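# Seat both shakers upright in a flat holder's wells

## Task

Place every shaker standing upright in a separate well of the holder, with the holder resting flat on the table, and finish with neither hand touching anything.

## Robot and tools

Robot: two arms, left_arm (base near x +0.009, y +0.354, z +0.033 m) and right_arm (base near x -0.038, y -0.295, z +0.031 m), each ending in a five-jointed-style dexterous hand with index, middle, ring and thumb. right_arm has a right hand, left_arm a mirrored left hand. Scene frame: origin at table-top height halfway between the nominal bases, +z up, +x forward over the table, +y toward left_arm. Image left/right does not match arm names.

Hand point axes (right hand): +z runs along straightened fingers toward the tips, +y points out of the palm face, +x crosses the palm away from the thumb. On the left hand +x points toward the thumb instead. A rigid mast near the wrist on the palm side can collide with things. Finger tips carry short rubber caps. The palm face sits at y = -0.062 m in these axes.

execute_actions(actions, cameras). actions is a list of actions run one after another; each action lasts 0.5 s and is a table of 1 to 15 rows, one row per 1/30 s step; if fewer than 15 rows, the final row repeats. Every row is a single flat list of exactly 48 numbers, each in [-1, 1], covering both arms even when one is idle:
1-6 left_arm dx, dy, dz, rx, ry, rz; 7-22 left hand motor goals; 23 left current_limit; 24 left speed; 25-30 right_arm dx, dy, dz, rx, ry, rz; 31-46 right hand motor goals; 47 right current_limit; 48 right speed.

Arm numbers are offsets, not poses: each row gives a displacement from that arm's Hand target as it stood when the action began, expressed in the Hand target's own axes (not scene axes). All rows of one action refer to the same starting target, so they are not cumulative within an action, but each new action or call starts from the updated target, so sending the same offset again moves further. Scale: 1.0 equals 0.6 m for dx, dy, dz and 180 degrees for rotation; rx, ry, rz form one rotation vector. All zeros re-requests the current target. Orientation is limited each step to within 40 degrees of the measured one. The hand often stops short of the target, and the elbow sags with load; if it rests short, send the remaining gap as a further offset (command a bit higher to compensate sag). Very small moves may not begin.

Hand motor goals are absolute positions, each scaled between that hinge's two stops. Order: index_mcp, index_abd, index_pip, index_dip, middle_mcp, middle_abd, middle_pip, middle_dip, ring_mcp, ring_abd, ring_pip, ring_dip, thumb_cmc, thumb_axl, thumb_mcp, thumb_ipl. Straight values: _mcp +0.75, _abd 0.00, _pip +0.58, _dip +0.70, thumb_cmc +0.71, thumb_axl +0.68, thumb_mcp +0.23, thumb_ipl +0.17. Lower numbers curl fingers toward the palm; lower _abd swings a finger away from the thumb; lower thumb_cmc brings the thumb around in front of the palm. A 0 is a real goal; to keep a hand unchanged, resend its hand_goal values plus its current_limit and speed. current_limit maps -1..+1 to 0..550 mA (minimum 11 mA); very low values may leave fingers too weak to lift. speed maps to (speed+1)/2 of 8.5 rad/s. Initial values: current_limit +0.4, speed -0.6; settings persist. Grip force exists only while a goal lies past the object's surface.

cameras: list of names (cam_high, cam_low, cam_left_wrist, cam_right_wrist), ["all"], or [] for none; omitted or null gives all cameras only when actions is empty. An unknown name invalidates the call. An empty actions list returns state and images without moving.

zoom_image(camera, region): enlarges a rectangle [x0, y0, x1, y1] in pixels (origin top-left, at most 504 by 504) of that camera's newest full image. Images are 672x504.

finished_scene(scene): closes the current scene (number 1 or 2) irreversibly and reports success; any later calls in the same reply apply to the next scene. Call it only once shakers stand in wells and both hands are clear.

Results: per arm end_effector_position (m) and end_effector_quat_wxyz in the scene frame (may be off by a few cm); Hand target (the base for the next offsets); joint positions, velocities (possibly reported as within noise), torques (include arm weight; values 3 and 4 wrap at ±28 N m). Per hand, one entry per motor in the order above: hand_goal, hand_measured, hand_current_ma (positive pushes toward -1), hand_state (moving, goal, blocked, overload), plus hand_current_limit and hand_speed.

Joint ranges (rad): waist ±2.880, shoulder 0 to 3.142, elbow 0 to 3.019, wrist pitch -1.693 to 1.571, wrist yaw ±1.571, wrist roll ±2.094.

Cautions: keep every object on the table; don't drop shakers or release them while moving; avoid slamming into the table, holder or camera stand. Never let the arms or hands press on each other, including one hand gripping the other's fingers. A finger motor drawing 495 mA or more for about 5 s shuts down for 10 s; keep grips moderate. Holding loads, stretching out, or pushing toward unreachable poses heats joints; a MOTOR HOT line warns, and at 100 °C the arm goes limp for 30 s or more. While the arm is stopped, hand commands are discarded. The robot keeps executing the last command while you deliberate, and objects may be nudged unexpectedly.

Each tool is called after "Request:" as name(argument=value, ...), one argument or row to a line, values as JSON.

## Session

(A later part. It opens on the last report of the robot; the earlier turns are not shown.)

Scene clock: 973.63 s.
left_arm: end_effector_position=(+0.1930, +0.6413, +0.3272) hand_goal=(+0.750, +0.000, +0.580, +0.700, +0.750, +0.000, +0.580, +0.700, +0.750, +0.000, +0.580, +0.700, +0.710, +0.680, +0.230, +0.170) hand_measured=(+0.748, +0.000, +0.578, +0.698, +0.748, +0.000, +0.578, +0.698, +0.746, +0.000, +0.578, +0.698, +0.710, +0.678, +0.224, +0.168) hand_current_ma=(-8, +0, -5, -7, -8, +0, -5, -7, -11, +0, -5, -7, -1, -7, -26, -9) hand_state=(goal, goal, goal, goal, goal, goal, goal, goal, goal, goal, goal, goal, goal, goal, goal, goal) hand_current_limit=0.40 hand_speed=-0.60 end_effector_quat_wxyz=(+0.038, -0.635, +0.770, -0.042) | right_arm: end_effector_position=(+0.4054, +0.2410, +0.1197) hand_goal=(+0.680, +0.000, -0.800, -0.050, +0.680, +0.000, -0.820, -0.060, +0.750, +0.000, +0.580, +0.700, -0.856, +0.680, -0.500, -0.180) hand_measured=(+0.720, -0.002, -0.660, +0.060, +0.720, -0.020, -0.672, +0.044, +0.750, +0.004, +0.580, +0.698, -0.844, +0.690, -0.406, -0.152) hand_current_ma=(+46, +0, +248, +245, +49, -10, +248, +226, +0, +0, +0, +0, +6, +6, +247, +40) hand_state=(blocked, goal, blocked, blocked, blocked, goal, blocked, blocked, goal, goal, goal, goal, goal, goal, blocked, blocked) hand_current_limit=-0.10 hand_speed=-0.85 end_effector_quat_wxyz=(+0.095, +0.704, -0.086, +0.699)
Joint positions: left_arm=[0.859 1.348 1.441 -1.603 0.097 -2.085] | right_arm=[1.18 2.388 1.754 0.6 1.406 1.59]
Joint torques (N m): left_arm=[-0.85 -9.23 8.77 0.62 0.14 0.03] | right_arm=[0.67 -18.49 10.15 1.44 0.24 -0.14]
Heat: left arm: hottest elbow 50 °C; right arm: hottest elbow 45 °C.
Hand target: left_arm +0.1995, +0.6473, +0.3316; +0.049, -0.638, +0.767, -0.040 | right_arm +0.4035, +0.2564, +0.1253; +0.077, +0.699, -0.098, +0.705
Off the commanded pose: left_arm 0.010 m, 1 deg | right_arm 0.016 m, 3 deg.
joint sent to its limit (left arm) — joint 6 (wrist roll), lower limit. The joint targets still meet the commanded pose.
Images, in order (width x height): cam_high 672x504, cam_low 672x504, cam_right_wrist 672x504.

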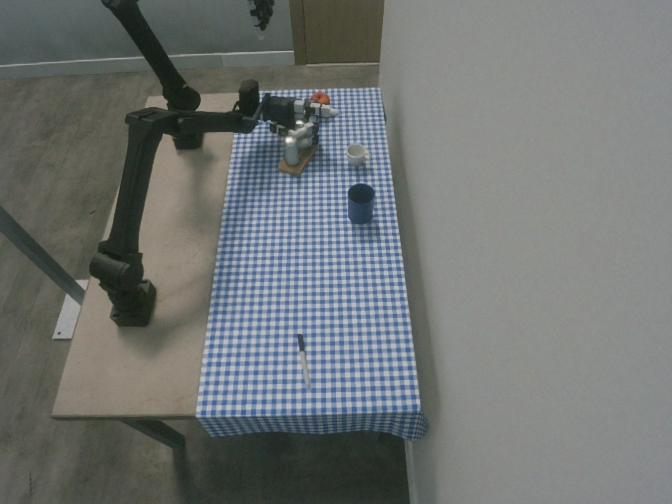

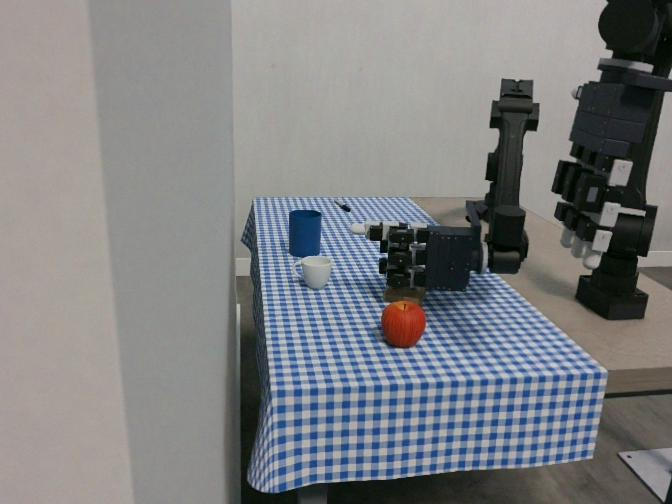

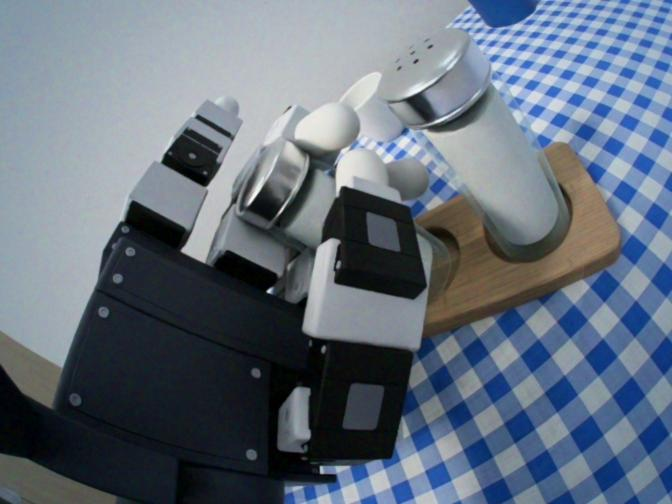

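Request:
execute_actions(
  actions=[
    [[0,0,0,0,0,0,0.75,0,0.58,0.7,0.75,0,0.58,0.7,0.75,0,0.58,0.7,0.71,0.68,0.23,0.17,0.4,-0.6,-0.012,0.002,0,0,0,0,0.68,0,-0.80,-0.05,0.68,0,-0.82,-0.06,0.75,0,0.58,0.7,-0.857,0.68,-0.5,-0.18,-0.1,-0.85]],
  ],
  cameras=["cam_high","cam_low","cam_right_wrist"],
)

Request:
zoom_image(
  camera="cam_right_wrist",
  region=[400, 180, 500, 320],
)

Request:
zoom_image(
  camera="cam_high",
  region=[280, 100, 330, 150],
)

Scene clock: 978.90 s.
left_arm: end_effector_position=(+0.1930, +0.6413, +0.3272) hand_goal=(+0.750, +0.000, +0.580, +0.700, +0.750, +0.000, +0.580, +0.700, +0.750, +0.000, +0.580, +0.700, +0.710, +0.680, +0.230, +0.170) hand_measured=(+0.748, +0.000, +0.578, +0.698, +0.748, +0.000, +0.578, +0.698, +0.746, +0.000, +0.578, +0.698, +0.710, +0.678, +0.224, +0.168) hand_current_ma=(-8, +0, -5, -7, -8, +0, -5, -7, -11, +0, -5, -7, -1, -7, -26, -9) hand_state=(goal, goal, goal, goal, goal, goal, goal, goal, goal, goal, goal, goal, goal, goal, goal, goal) hand_current_limit=0.40 hand_speed=-0.60 end_effector_quat_wxyz=(+0.038, -0.635, +0.770, -0.042) | right_arm: end_effector_position=(+0.4053, +0.2410, +0.1142) hand_goal=(+0.680, +0.000, -0.800, -0.050, +0.680, +0.000, -0.820, -0.060, +0.750, +0.000, +0.580, +0.700, -0.856, +0.680, -0.500, -0.180) hand_measured=(+0.720, -0.002, -0.660, +0.060, +0.720, -0.020, -0.672, +0.044, +0.750, +0.004, +0.580, +0.698, -0.844, +0.690, -0.406, -0.152) hand_current_ma=(+46, +0, +247, +244, +49, -10, +248, +226, +0, +0, +0, +0, +6, +6, +247, +40) hand_state=(blocked, goal, blocked, blocked, blocked, goal, blocked, blocked, goal, goal, goal, goal, goal, goal, blocked, blocked) hand_current_limit=-0.10 hand_speed=-0.85 end_effector_quat_wxyz=(+0.094, +0.703, -0.088, +0.699)
Joint positions: left_arm=[0.859 1.348 1.441 -1.603 0.097 -2.085] | right_arm=[1.18 2.397 1.754 0.614 1.407 1.59]
Joint torques (N m): left_arm=[-1.61 -9.35 8.88 0.7 0.18 -0.01] | right_arm=[0.73 -17.96 9.98 1.58 0.22 -0.14]
Heat: left arm: hottest elbow 50 °C; right arm: hottest elbow 45 °C.
Hand target: left_arm +0.1995, +0.6473, +0.3316; +0.049, -0.638, +0.767, -0.040 | right_arm +0.4033, +0.2554, +0.1181; +0.078, +0.699, -0.098, +0.704
Off the commanded pose: left_arm 0.010 m, 1 deg | right_arm 0.015 m, 2 deg.
joint sent to its limit (left arm) — joint 6 (wrist roll), lower limit. The joint targets still meet the commanded pose.
Images, in order (width x height): cam_high 672x504, cam_low 672x504, cam_right_wrist 672x504.

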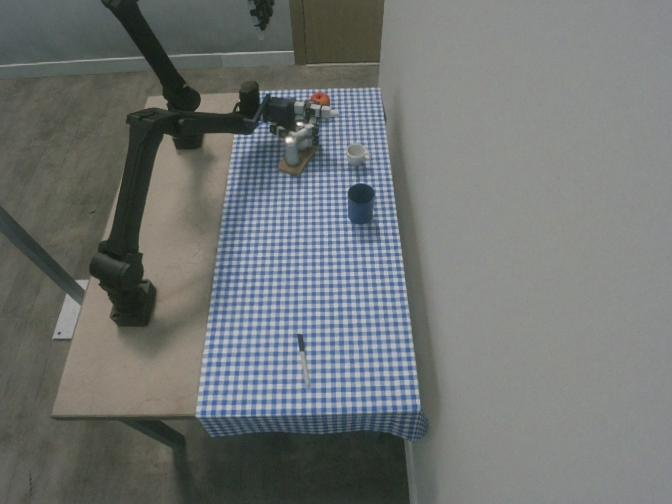

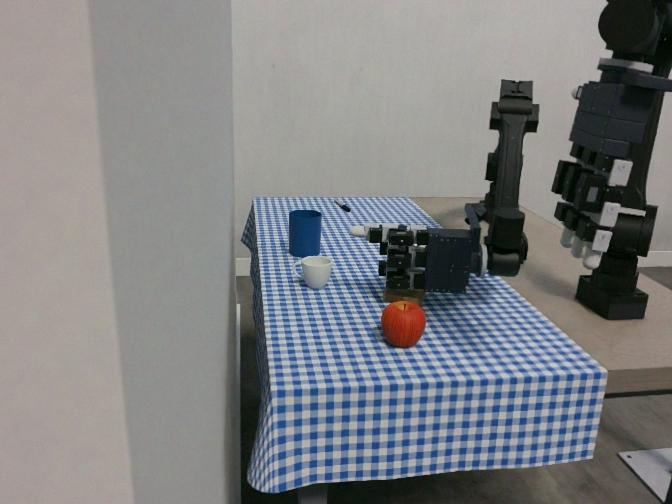

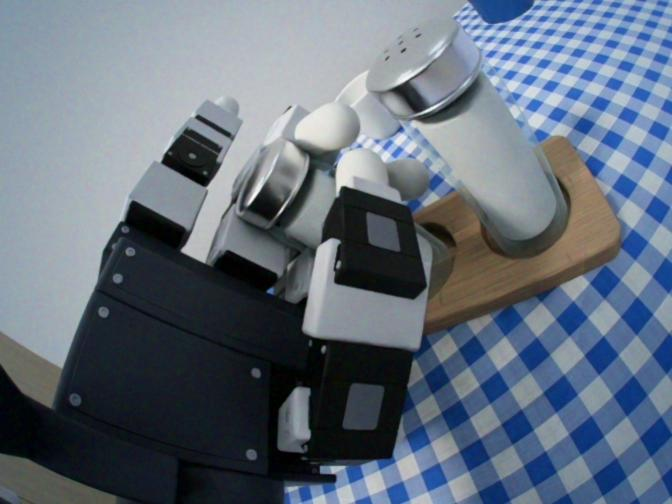

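Scaled by 3.600 from the camera's 672x504 image, which has a finer 960x720 frame.

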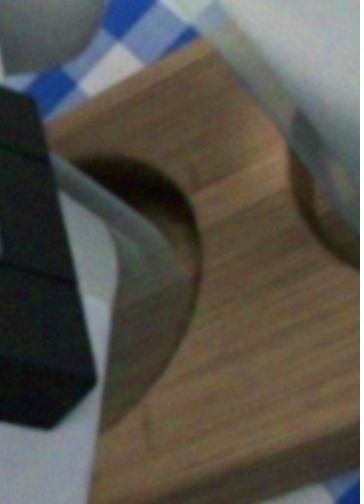

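Scaled by 10.080 from the camera's 672x504 image, which has a finer 960x720 frame.

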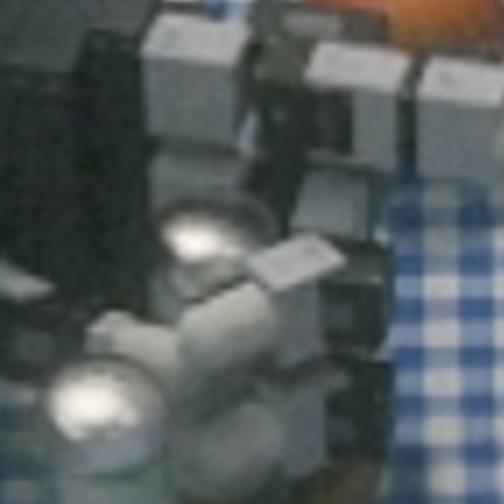

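Request:
execute_actions(
  actions=[
    [[0,0,0,0,0,0,0.75,0,0.58,0.7,0.75,0,0.58,0.7,0.75,0,0.58,0.7,0.71,0.68,0.23,0.17,0.4,-0.6,-0.01,0,0,0,0,0,0.68,0,-0.80,-0.05,0.68,0,-0.82,-0.06,0.75,0,0.58,0.7,-0.857,0.68,-0.5,-0.18,-0.1,-0.85]],
  ],
  cameras=["cam_high","cam_low","cam_right_wrist"],
)

Request:
zoom_image(
  camera="cam_right_wrist",
  region=[400, 180, 500, 320],
)

Request:
zoom_image(
  camera="cam_high",
  region=[280, 100, 330, 150],
)

Scene clock: 983.03 s.
left_arm: end_effector_position=(+0.1930, +0.6413, +0.3272) hand_goal=(+0.750, +0.000, +0.580, +0.700, +0.750, +0.000, +0.580, +0.700, +0.750, +0.000, +0.580, +0.700, +0.710, +0.680, +0.230, +0.170) hand_measured=(+0.748, +0.000, +0.578, +0.698, +0.748, +0.000, +0.578, +0.698, +0.746, +0.000, +0.578, +0.698, +0.710, +0.678, +0.224, +0.168) hand_current_ma=(-8, +0, -5, -7, -8, +0, -5, -7, -11, +0, -5, -7, -1, -7, -26, -9) hand_state=(goal, goal, goal, goal, goal, goal, goal, goal, goal, goal, goal, goal, goal, goal, goal, goal) hand_current_limit=0.40 hand_speed=-0.60 end_effector_quat_wxyz=(+0.038, -0.635, +0.770, -0.042) | right_arm: end_effector_position=(+0.4053, +0.2410, +0.1132) hand_goal=(+0.680, +0.000, -0.800, -0.050, +0.680, +0.000, -0.820, -0.060, +0.750, +0.000, +0.580, +0.700, -0.856, +0.680, -0.500, -0.180) hand_measured=(+0.720, -0.002, -0.660, +0.060, +0.720, -0.020, -0.672, +0.044, +0.750, +0.004, +0.580, +0.698, -0.844, +0.690, -0.406, -0.152) hand_current_ma=(+46, +0, +247, +244, +49, -10, +248, +226, +0, +0, +0, +0, +6, +6, +247, +40) hand_state=(blocked, goal, blocked, blocked, blocked, goal, blocked, blocked, goal, goal, goal, goal, goal, goal, blocked, blocked) hand_current_limit=-0.10 hand_speed=-0.85 end_effector_quat_wxyz=(+0.091, +0.703, -0.090, +0.700)
Joint positions: left_arm=[0.859 1.348 1.441 -1.603 0.097 -2.085] | right_arm=[1.18 2.399 1.754 0.624 1.407 1.59]
Joint torques (N m): left_arm=[-0.91 -9.23 8.92 0.53 0.15 0] | right_arm=[-0.09 -17.61 10.17 1.43 0.19 -0.15]
Heat: left arm: hottest elbow 50 °C; right arm: hottest elbow 46 °C.
Hand target: left_arm +0.1995, +0.6473, +0.3316; +0.049, -0.638, +0.767, -0.040 | right_arm +0.4034, +0.2556, +0.1121; +0.078, +0.699, -0.098, +0.704
Off the commanded pose: left_arm 0.010 m, 1 deg | right_arm 0.015 m, 2 deg.
joint sent to its limit (left arm) — joint 6 (wrist roll), lower limit. The joint targets still meet the commanded pose.
Images, in order (width x height): cam_high 672x504, cam_low 672x504, cam_right_wrist 672x504.

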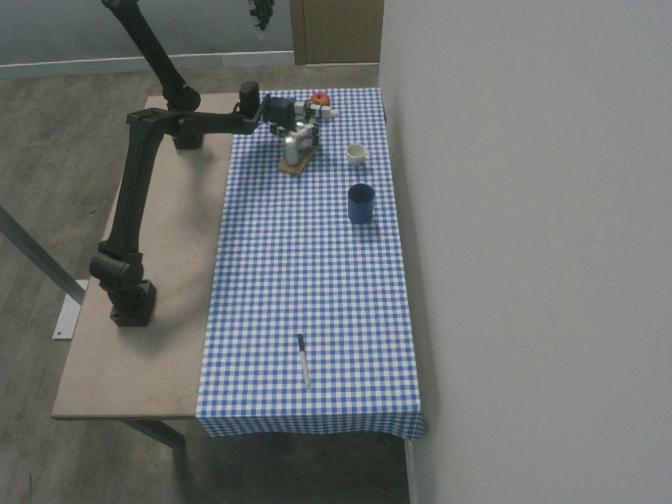

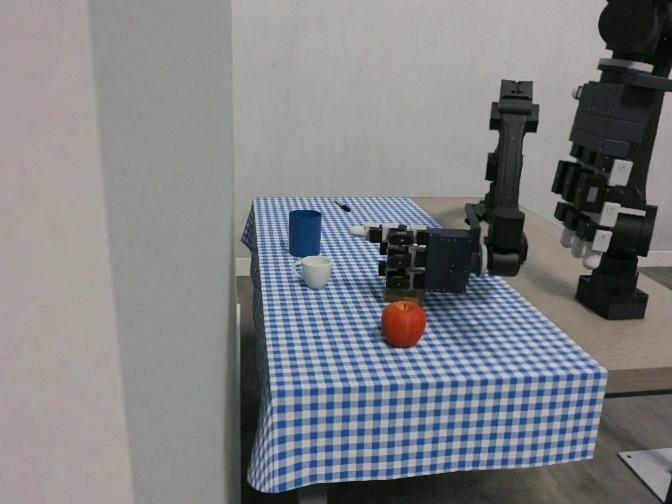

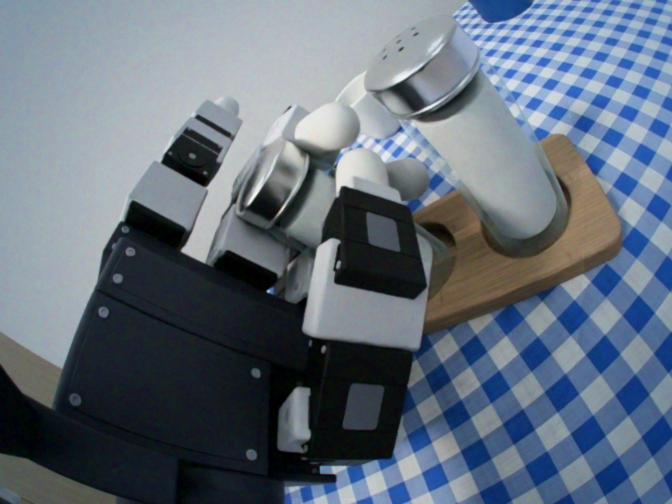

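Scaled by 3.600 from the camera's 672x504 image, which has a finer 960x720 frame.

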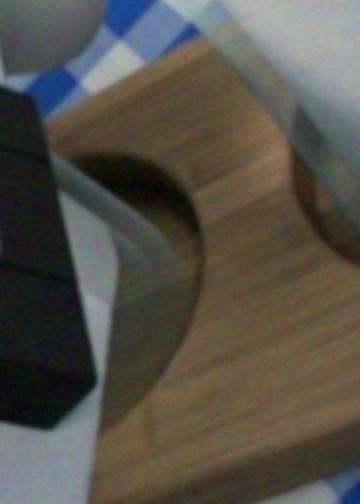

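Scaled by 10.080 from the camera's 672x504 image, which has a finer 960x720 frame.

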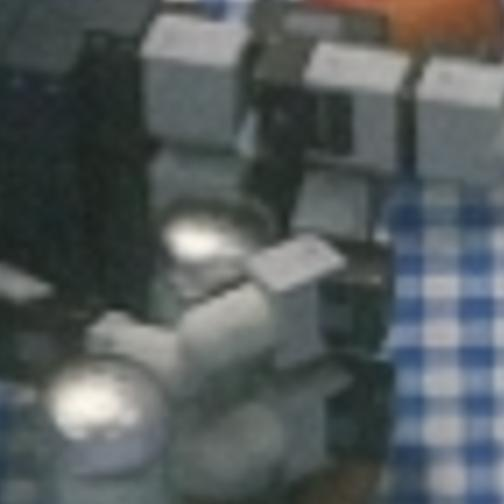

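Request:
execute_actions(
  actions=[
    [[0,0,0,0,0,0,0.75,0,0.58,0.7,0.75,0,0.58,0.7,0.75,0,0.58,0.7,0.71,0.68,0.23,0.17,0.4,-0.6,-0.012,0,0,0,0,0,0.68,0,-0.80,-0.05,0.68,0,-0.82,-0.06,0.75,0,0.58,0.7,-0.857,0.68,-0.5,-0.18,-0.1,-0.85]],
  ],
  cameras=["cam_high","cam_low","cam_right_wrist"],
)

Request:
zoom_image(
  camera="cam_right_wrist",
  region=[400, 180, 500, 320],
)

Request:
zoom_image(
  camera="cam_high",
  region=[280, 100, 330, 150],
)

Scene clock: 987.97 s.
left_arm: end_effector_position=(+0.1930, +0.6413, +0.3272) hand_goal=(+0.750, +0.000, +0.580, +0.700, +0.750, +0.000, +0.580, +0.700, +0.750, +0.000, +0.580, +0.700, +0.710, +0.680, +0.230, +0.170) hand_measured=(+0.748, +0.000, +0.578, +0.698, +0.748, +0.000, +0.578, +0.698, +0.746, +0.000, +0.578, +0.698, +0.710, +0.678, +0.224, +0.168) hand_current_ma=(-8, +0, -5, -7, -8, +0, -5, -7, -11, +0, -5, -7, -1, -7, -26, -9) hand_state=(goal, goal, goal, goal, goal, goal, goal, goal, goal, goal, goal, goal, goal, goal, goal, goal) hand_current_limit=0.40 hand_speed=-0.60 end_effector_quat_wxyz=(+0.038, -0.635, +0.770, -0.042) | right_arm: end_effector_position=(+0.4052, +0.2409, +0.1117) hand_goal=(+0.680, +0.000, -0.800, -0.050, +0.680, +0.000, -0.820, -0.060, +0.750, +0.000, +0.580, +0.700, -0.856, +0.680, -0.500, -0.180) hand_measured=(+0.720, -0.002, -0.660, +0.060, +0.720, -0.020, -0.672, +0.044, +0.750, +0.004, +0.580, +0.698, -0.844, +0.690, -0.406, -0.152) hand_current_ma=(+46, +0, +247, +244, +49, -10, +248, +226, +0, +0, +0, +0, +6, +6, +247, +40) hand_state=(blocked, goal, blocked, blocked, blocked, goal, blocked, blocked, goal, goal, goal, goal, goal, goal, blocked, blocked) hand_current_limit=-0.10 hand_speed=-0.85 end_effector_quat_wxyz=(+0.089, +0.702, -0.094, +0.701)
Joint positions: left_arm=[0.859 1.348 1.441 -1.603 0.097 -2.085] | right_arm=[1.18 2.401 1.754 0.635 1.409 1.59]
Joint torques (N m): left_arm=[-1.03 -8.88 8.77 0.44 0.14 0.03] | right_arm=[0.32 -16.85 10.1 1.43 0.09 -0.1]
Heat: left arm: hottest elbow 51 °C; right arm: hottest elbow 46 °C.
Hand target: left_arm +0.1995, +0.6473, +0.3316; +0.049, -0.638, +0.767, -0.040 | right_arm +0.4035, +0.2558, +0.1049; +0.077, +0.699, -0.098, +0.704
Off the commanded pose: left_arm 0.010 m, 1 deg | right_arm 0.016 m, 1 deg.
joint sent to its limit (left arm) — joint 6 (wrist roll), lower limit. The joint targets still meet the commanded pose.
Images, in order (width x height): cam_high 672x504, cam_low 672x504, cam_right_wrist 672x504.

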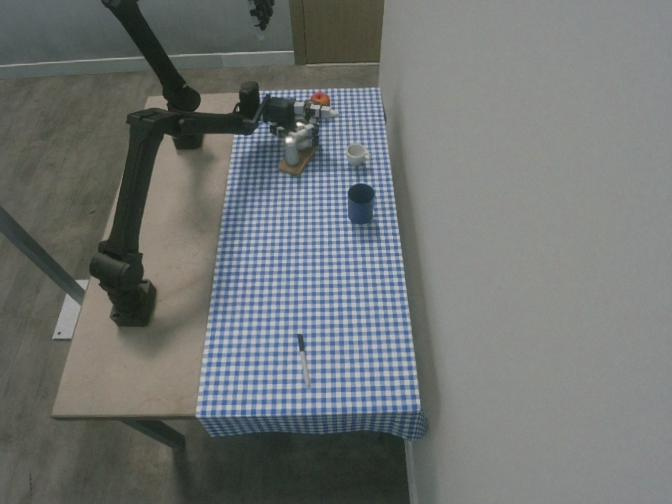

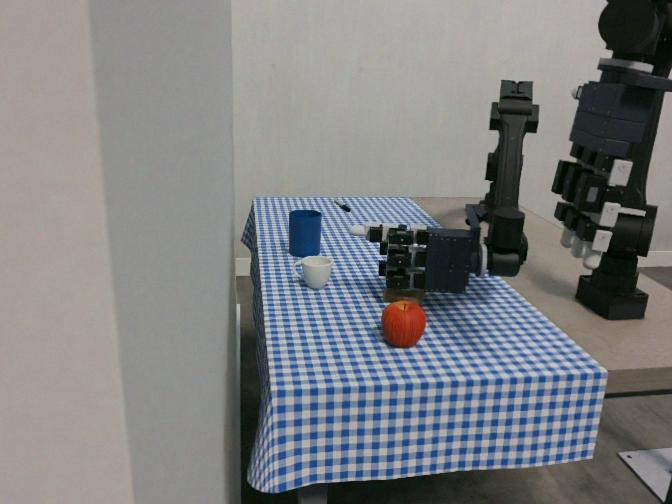

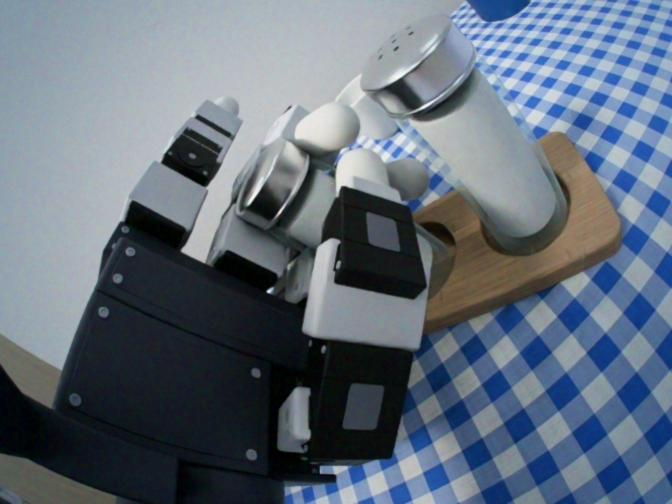

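Scaled by 3.600 from the camera's 672x504 image, which has a finer 960x720 frame.

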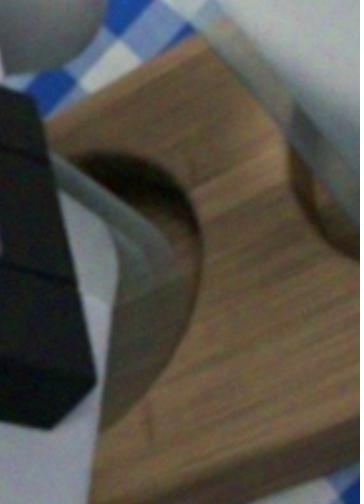

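Scaled by 10.080 from the camera's 672x504 image, which has a finer 960x720 frame.

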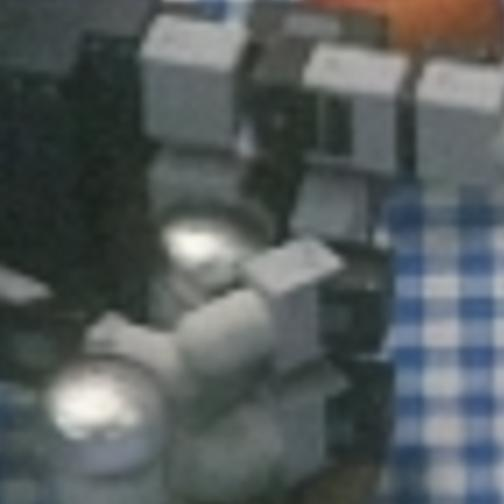

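Request:
execute_actions(
  actions=[
    [[0,0,0,0,0,0,0.75,0,0.58,0.7,0.75,0,0.58,0.7,0.75,0,0.58,0.7,0.71,0.68,0.23,0.17,0.4,-0.6,-0.012,0,0,0,0,0,0.68,0,-0.80,-0.05,0.68,0,-0.82,-0.06,0.75,0,0.58,0.7,-0.857,0.68,-0.5,-0.18,-0.1,-0.85]],
  ],
  cameras=["cam_high","cam_low","cam_right_wrist"],
)

Request:
zoom_image(
  camera="cam_right_wrist",
  region=[360, 20, 600, 300],
)

Request:
zoom_image(
  camera="cam_high",
  region=[280, 110, 330, 160],
)

Scene clock: 992.37 s.
left_arm: end_effector_position=(+0.1930, +0.6413, +0.3272) hand_goal=(+0.750, +0.000, +0.580, +0.700, +0.750, +0.000, +0.580, +0.700, +0.750, +0.000, +0.580, +0.700, +0.710, +0.680, +0.230, +0.170) hand_measured=(+0.748, +0.000, +0.578, +0.698, +0.748, +0.000, +0.578, +0.698, +0.746, +0.000, +0.578, +0.698, +0.710, +0.678, +0.224, +0.168) hand_current_ma=(-8, +0, -5, -7, -8, +0, -5, -7, -11, +0, -5, -7, -1, -7, -26, -9) hand_state=(goal, goal, goal, goal, goal, goal, goal, goal, goal, goal, goal, goal, goal, goal, goal, goal) hand_current_limit=0.40 hand_speed=-0.60 end_effector_quat_wxyz=(+0.038, -0.635, +0.770, -0.042) | right_arm: end_effector_position=(+0.4055, +0.2418, +0.1102) hand_goal=(+0.680, +0.000, -0.800, -0.050, +0.680, +0.000, -0.820, -0.060, +0.750, +0.000, +0.580, +0.700, -0.856, +0.680, -0.500, -0.180) hand_measured=(+0.712, -0.002, -0.660, +0.018, +0.720, -0.010, -0.672, +0.012, +0.750, +0.004, +0.580, +0.698, -0.844, +0.690, -0.404, -0.148) hand_current_ma=(+34, +0, +248, +110, +49, -3, +247, +119, +0, +0, +0, +0, +6, +6, +248, +47) hand_state=(blocked, goal, blocked, blocked, blocked, goal, blocked, blocked, goal, goal, goal, goal, goal, goal, blocked, blocked) hand_current_limit=-0.10 hand_speed=-0.85 end_effector_quat_wxyz=(+0.085, +0.700, -0.099, +0.702)
Joint positions: left_arm=[0.859 1.348 1.441 -1.603 0.097 -2.085] | right_arm=[1.18 2.406 1.758 0.648 1.411 1.589]
Joint torques (N m): left_arm=[-0.5 -9.35 8.84 0.61 0.17 0] | right_arm=[0.67 -15.97 9.73 1.26 0.08 -0.12]
Heat: left arm: hottest elbow 51 °C; right arm: hottest elbow 46 °C.
Hand target: left_arm +0.1995, +0.6473, +0.3316; +0.049, -0.638, +0.767, -0.040 | right_arm +0.4035, +0.2560, +0.0976; +0.078, +0.699, -0.098, +0.704
Off the commanded pose: left_arm 0.010 m, 1 deg | right_arm 0.019 m, 1 deg.
joint sent to its limit (left arm) — joint 6 (wrist roll), lower limit. The joint targets still meet the commanded pose.
Images, in order (width x height): cam_high 672x504, cam_low 672x504, cam_right_wrist 672x504.

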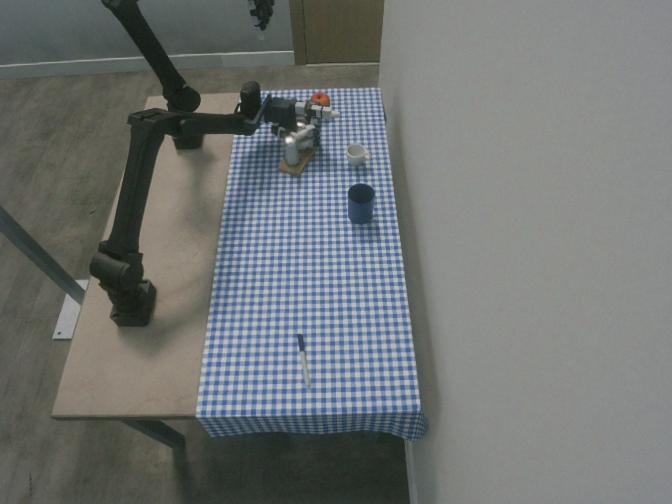

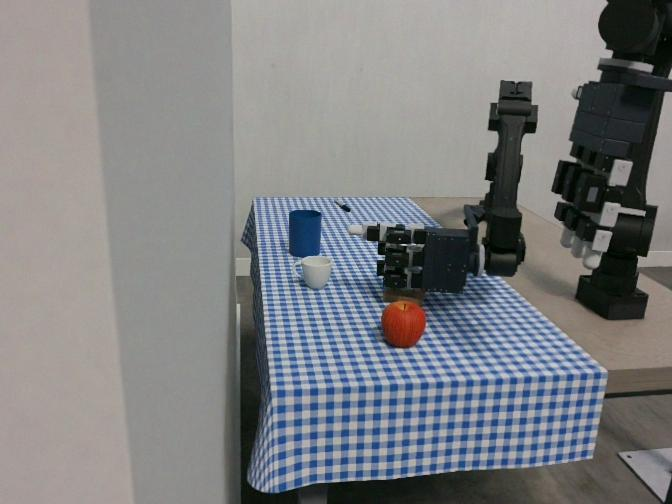

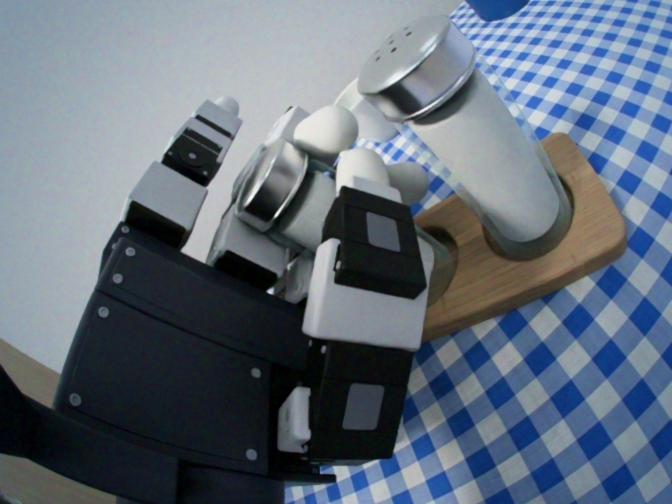

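Scaled by 1.800 from the camera's 672x504 image, which has a finer 960x720 frame.

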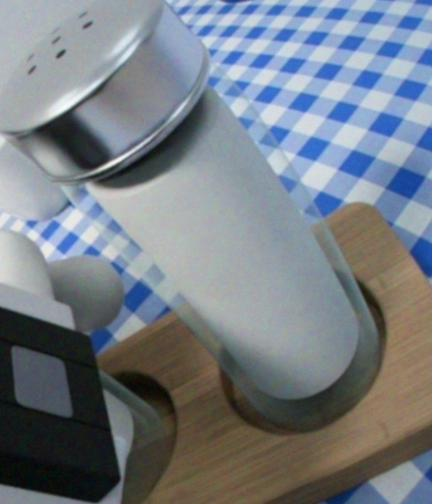

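Scaled by 10.080 from the camera's 672x504 image, which has a finer 960x720 frame.

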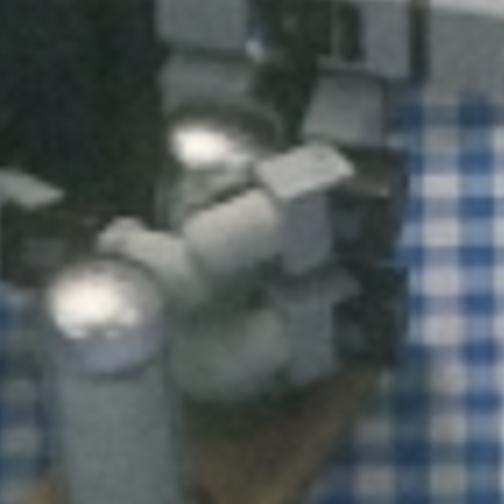

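Request:
execute_actions(
  actions=[
    [[0,0,0,0,0,0,0.75,0,0.58,0.7,0.75,0,0.58,0.7,0.75,0,0.58,0.7,0.71,0.68,0.23,0.17,0.4,-0.6,0.02,0,0,0,0,0,0.69,0,-0.73,0.0,0.69,0,-0.75,0.0,0.75,0,0.58,0.7,-0.857,0.68,-0.46,-0.18,-0.1,-0.85]],
    [[0,0,0,0,0,0,0.75,0,0.58,0.7,0.75,0,0.58,0.7,0.75,0,0.58,0.7,0.71,0.68,0.23,0.17,0.4,-0.6,0.008,0,0,0,0,0,0.70,0,-0.64,0.12,0.70,0,-0.65,0.11,0.75,0,0.58,0.7,-0.857,0.68,-0.38,-0.18,-0.1,-0.85]],
  ],
  cameras=["cam_high","cam_low","cam_right_wrist"],
)

Request:
zoom_image(
  camera="cam_high",
  region=[280, 110, 330, 160],
)

Scene clock: 999.37 s.
left_arm: end_effector_position=(+0.1930, +0.6413, +0.3272) hand_goal=(+0.750, +0.000, +0.580, +0.700, +0.750, +0.000, +0.580, +0.700, +0.750, +0.000, +0.580, +0.700, +0.710, +0.680, +0.230, +0.170) hand_measured=(+0.748, +0.000, +0.578, +0.698, +0.748, +0.000, +0.578, +0.698, +0.746, +0.000, +0.578, +0.698, +0.710, +0.678, +0.224, +0.168) hand_current_ma=(-8, +0, -5, -7, -8, +0, -5, -7, -11, +0, -5, -7, -1, -7, -26, -9) hand_state=(goal, goal, goal, goal, goal, goal, goal, goal, goal, goal, goal, goal, goal, goal, goal, goal) hand_current_limit=0.40 hand_speed=-0.60 end_effector_quat_wxyz=(+0.038, -0.635, +0.770, -0.042) | right_arm: end_effector_position=(+0.4055, +0.2418, +0.1103) hand_goal=(+0.700, +0.000, -0.640, +0.120, +0.700, +0.000, -0.650, +0.110, +0.750, +0.000, +0.580, +0.700, -0.856, +0.680, -0.380, -0.180) hand_measured=(+0.704, -0.002, -0.642, +0.118, +0.704, -0.002, -0.652, +0.108, +0.750, +0.004, +0.580, +0.698, -0.844, +0.690, -0.376, -0.172) hand_current_ma=(+1, +0, +0, +0, +1, +0, +0, +0, +0, +0, +0, +0, +6, +6, +2, +5) hand_state=(goal, goal, goal, goal, goal, goal, goal, goal, goal, goal, goal, goal, goal, goal, goal, goal) hand_current_limit=-0.10 hand_speed=-0.85 end_effector_quat_wxyz=(+0.086, +0.700, -0.098, +0.702)
Joint positions: left_arm=[0.859 1.348 1.441 -1.603 0.097 -2.085] | right_arm=[1.18 2.406 1.758 0.648 1.411 1.588]
Joint torques (N m): left_arm=[-1.03 -9 8.94 0.66 0.15 -0.01] | right_arm=[0.56 -18.14 9.54 0.79 0.05 -0.19]
Heat: left arm: hottest elbow 51 °C; right arm: hottest elbow 46 °C.
Hand target: left_arm +0.1995, +0.6473, +0.3316; +0.049, -0.638, +0.767, -0.040 | right_arm +0.4033, +0.2555, +0.1144; +0.078, +0.699, -0.098, +0.704
Off the commanded pose: left_arm 0.010 m, 1 deg | right_arm 0.015 m, 1 deg.
joint sent to its limit (left arm) — joint 6 (wrist roll), lower limit. The joint targets still meet the commanded pose.
Images, in order (width x height): cam_high 672x504, cam_low 672x504, cam_right_wrist 672x504.

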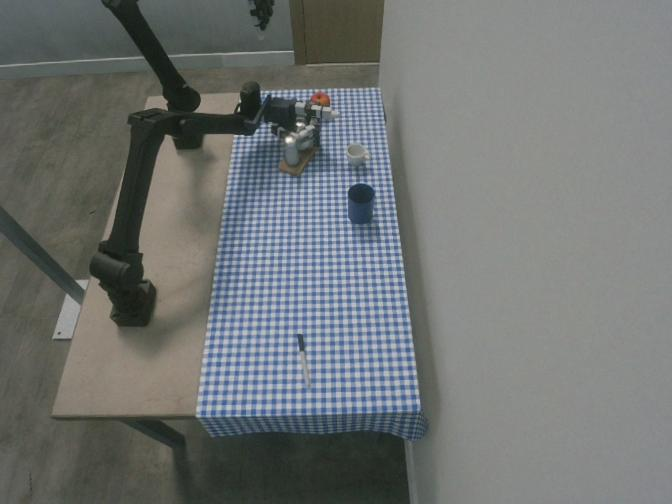

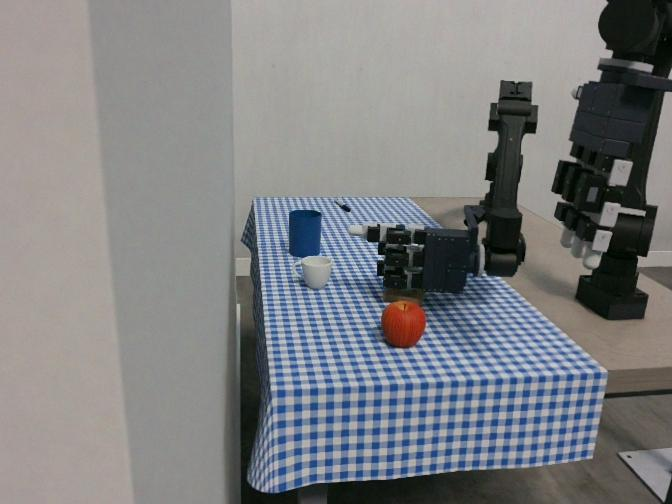

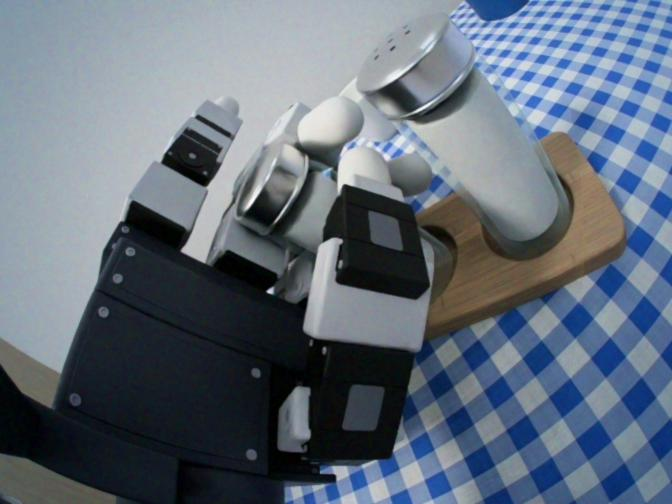

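Scaled by 10.080 from the camera's 672x504 image, which has a finer 960x720 frame.

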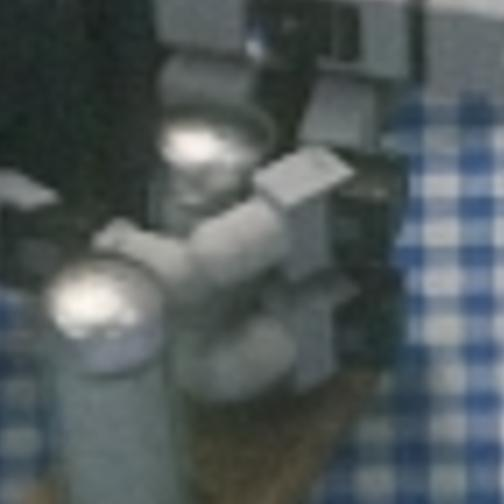

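Request:
execute_actions(
  actions=[
    [[0,0,0,0,0,0,0.75,0,0.58,0.7,0.75,0,0.58,0.7,0.75,0,0.58,0.7,0.71,0.68,0.23,0.17,0.4,-0.6,0.004,0,0,0,0,0,0.73,0,-0.52,0.33,0.73,0,-0.52,0.33,0.75,0,0.58,0.7,-0.857,0.68,-0.3,-0.3,-0.1,-0.8]],
    [[0,0,0,0,0,0,0.75,0,0.58,0.7,0.75,0,0.58,0.7,0.75,0,0.58,0.7,0.71,0.68,0.23,0.17,0.4,-0.6,0,0,0,0,0,0,0.75,0,-0.4,0.38,0.75,0,-0.4,0.38,0.75,0,0.58,0.7,-0.857,0.68,-0.24,-0.42,-0.1,-0.8]],
  ],
  cameras=["cam_high","cam_low","cam_right_wrist"],
)

Request:
zoom_image(
  camera="cam_high",
  region=[280, 110, 330, 160],
)

Scene clock: 1004.67 s.
left_arm: end_effector_position=(+0.1930, +0.6413, +0.3272) hand_goal=(+0.750, +0.000, +0.580, +0.700, +0.750, +0.000, +0.580, +0.700, +0.750, +0.000, +0.580, +0.700, +0.710, +0.680, +0.230, +0.170) hand_measured=(+0.748, +0.000, +0.578, +0.698, +0.748, +0.000, +0.578, +0.698, +0.746, +0.000, +0.578, +0.698, +0.710, +0.678, +0.224, +0.168) hand_current_ma=(-8, +0, -5, -7, -8, +0, -5, -7, -11, +0, -5, -7, -1, -7, -26, -9) hand_state=(goal, goal, goal, goal, goal, goal, goal, goal, goal, goal, goal, goal, goal, goal, goal, goal) hand_current_limit=0.40 hand_speed=-0.60 end_effector_quat_wxyz=(+0.038, -0.635, +0.770, -0.042) | right_arm: end_effector_position=(+0.4054, +0.2416, +0.1105) hand_goal=(+0.750, +0.000, -0.400, +0.380, +0.750, +0.000, -0.400, +0.380, +0.750, +0.000, +0.580, +0.700, -0.856, +0.680, -0.240, -0.420) hand_measured=(+0.748, +0.000, -0.402, +0.378, +0.748, +0.000, -0.402, +0.378, +0.750, +0.004, +0.580, +0.698, -0.844, +0.686, -0.234, -0.408) hand_current_ma=(+0, +0, +0, +0, +0, +0, +0, +0, +0, +0, +0, +0, +6, +2, +2, +8) hand_state=(goal, goal, goal, goal, goal, goal, goal, goal, goal, goal, goal, goal, goal, goal, goal, goal) hand_current_limit=-0.10 hand_speed=-0.80 end_effector_quat_wxyz=(+0.087, +0.700, -0.098, +0.702)
Joint positions: left_arm=[0.859 1.348 1.441 -1.603 0.097 -2.085] | right_arm=[1.18 2.406 1.758 0.648 1.411 1.586]
Joint torques (N m): left_arm=[-0.97 -9.52 8.81 0.65 0.14 0.05] | right_arm=[1.2 -18.43 9.55 0.7 0.02 -0.21]
Heat: left arm: hottest elbow 51 °C; right arm: hottest elbow 47 °C.
Hand target: left_arm +0.1995, +0.6473, +0.3316; +0.049, -0.638, +0.767, -0.040 | right_arm +0.4033, +0.2555, +0.1168; +0.077, +0.699, -0.097, +0.704
Off the commanded pose: left_arm 0.010 m, 1 deg | right_arm 0.015 m, 1 deg.
joint sent to its limit (left arm) — joint 6 (wrist roll), lower limit. The joint targets still meet the commanded pose.
Images, in order (width x height): cam_high 672x504, cam_low 672x504, cam_right_wrist 672x504.

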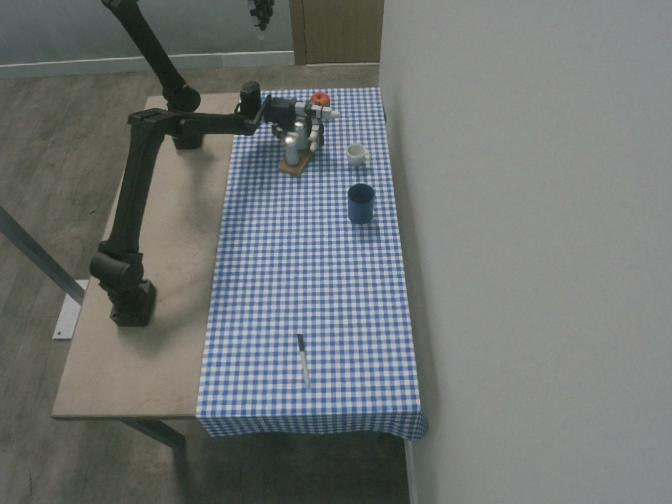

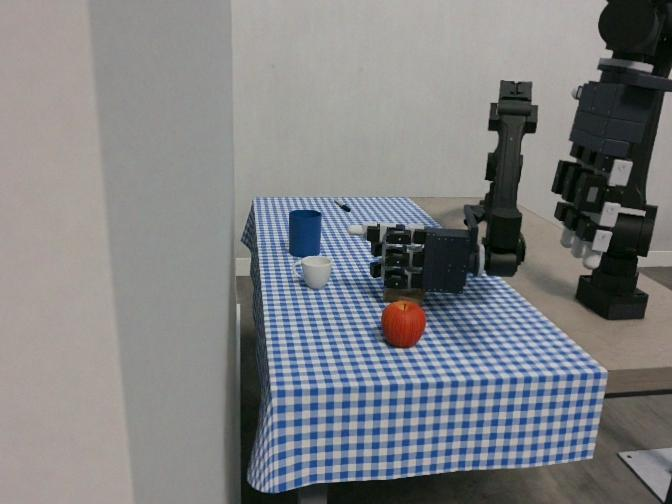

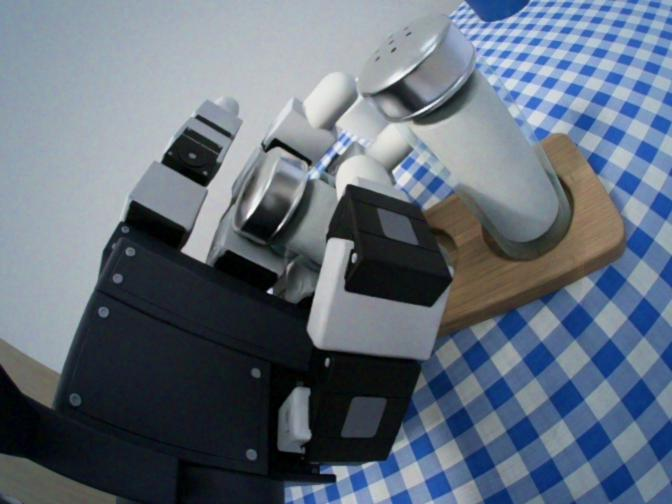

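Scaled by 10.080 from the camera's 672x504 image, which has a finer 960x720 frame.

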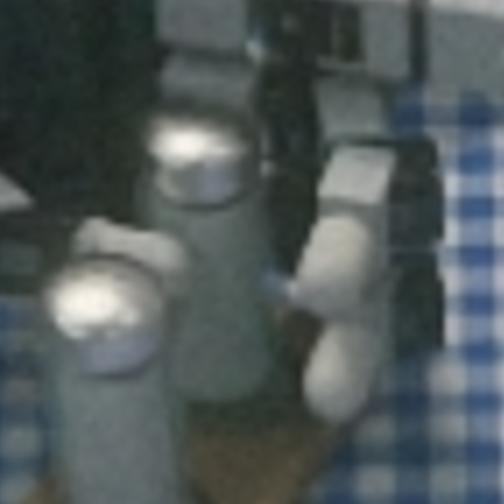

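Request:
execute_actions(
  actions=[
    [[0,0,0,0,0,0,0.75,0,0.58,0.7,0.75,0,0.58,0.7,0.75,0,0.58,0.7,0.71,0.68,0.23,0.17,0.4,-0.6,0,0,0,0,0,0,0.75,0,-0.2,0.45,0.75,0,-0.2,0.45,0.75,0,0.58,0.7,-0.857,0.68,-0.15,-0.53,-0.1,-0.8]],
    [[0,0,0,0,0,0,0.75,0,0.58,0.7,0.75,0,0.58,0.7,0.75,0,0.58,0.7,0.71,0.68,0.23,0.17,0.4,-0.6,0,0,0,0,0,0,0.75,0,0,0.55,0.75,0,0,0.55,0.75,0,0.58,0.7,-0.857,0.68,-0.05,-0.64,-0.1,-0.8]],
  ],
  cameras=["cam_high","cam_low","cam_right_wrist"],
)

Request:
zoom_image(
  camera="cam_high",
  region=[280, 110, 330, 160],
)

Scene clock: 1008.70 s.
left_arm: end_effector_position=(+0.1930, +0.6413, +0.3272) hand_goal=(+0.750, +0.000, +0.580, +0.700, +0.750, +0.000, +0.580, +0.700, +0.750, +0.000, +0.580, +0.700, +0.710, +0.680, +0.230, +0.170) hand_measured=(+0.748, +0.000, +0.578, +0.698, +0.748, +0.000, +0.578, +0.698, +0.746, +0.000, +0.578, +0.698, +0.710, +0.678, +0.224, +0.168) hand_current_ma=(-8, +0, -5, -7, -8, +0, -5, -7, -11, +0, -5, -7, -1, -7, -26, -9) hand_state=(goal, goal, goal, goal, goal, goal, goal, goal, goal, goal, goal, goal, goal, goal, goal, goal) hand_current_limit=0.40 hand_speed=-0.60 end_effector_quat_wxyz=(+0.038, -0.635, +0.770, -0.042) | right_arm: end_effector_position=(+0.4055, +0.2418, +0.1105) hand_goal=(+0.750, +0.000, +0.000, +0.550, +0.750, +0.000, +0.000, +0.550, +0.750, +0.000, +0.580, +0.700, -0.856, +0.680, -0.050, -0.640) hand_measured=(+0.748, +0.000, -0.002, +0.548, +0.748, +0.002, -0.002, +0.548, +0.750, +0.004, +0.580, +0.698, -0.844, +0.686, -0.054, -0.638) hand_current_ma=(+0, +0, +0, +0, +0, +0, +0, +0, +0, +0, +0, +0, +6, +2, -2, +0) hand_state=(goal, goal, goal, goal, goal, goal, goal, goal, goal, goal, goal, goal, goal, goal, goal, goal) hand_current_limit=-0.10 hand_speed=-0.80 end_effector_quat_wxyz=(+0.087, +0.700, -0.097, +0.702)
Joint positions: left_arm=[0.859 1.348 1.441 -1.603 0.097 -2.085] | right_arm=[1.18 2.406 1.758 0.648 1.41 1.586]
Joint torques (N m): left_arm=[-1.2 -8.88 8.75 0.54 0.15 -0.01] | right_arm=[0.15 -18.67 9.5 0.73 0.07 -0.19]
Heat: left arm: hottest elbow 51 °C; right arm: hottest elbow 47 °C.
Hand target: left_arm +0.1995, +0.6473, +0.3316; +0.049, -0.638, +0.767, -0.040 | right_arm +0.4033, +0.2555, +0.1168; +0.078, +0.699, -0.097, +0.704
Off the commanded pose: left_arm 0.010 m, 1 deg | right_arm 0.015 m, 1 deg.
joint sent to its limit (left arm) — joint 6 (wrist roll), lower limit. The joint targets still meet the commanded pose.
Images, in order (width x height): cam_high 672x504, cam_low 672x504, cam_right_wrist 672x504.

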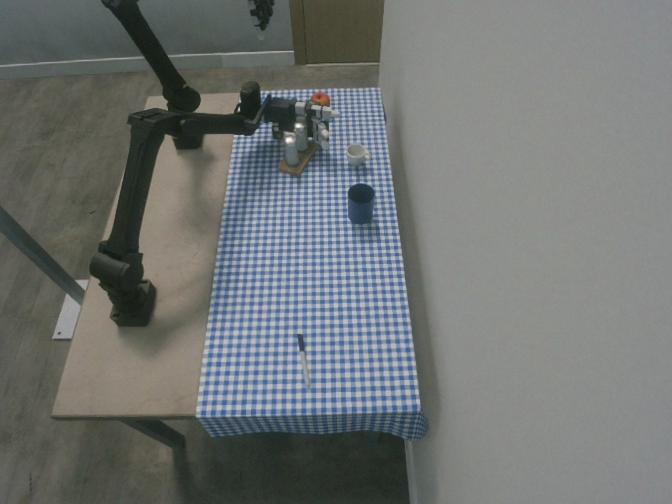

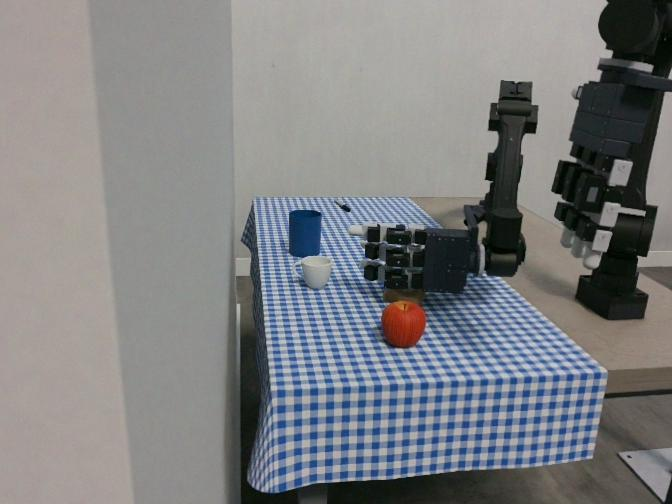

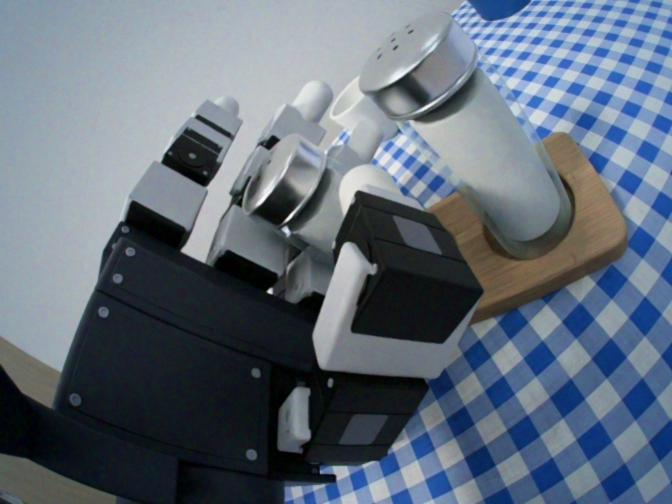

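Scaled by 10.080 from the camera's 672x504 image, which has a finer 960x720 frame.

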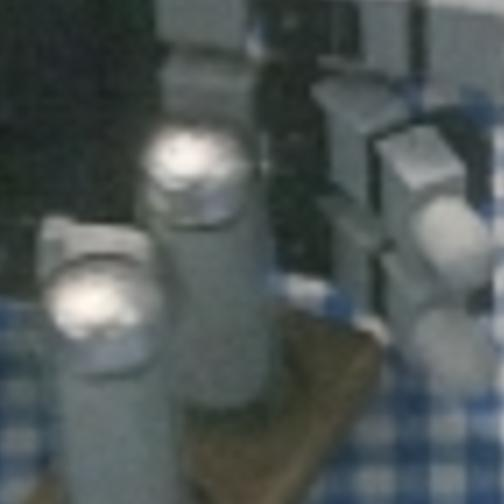

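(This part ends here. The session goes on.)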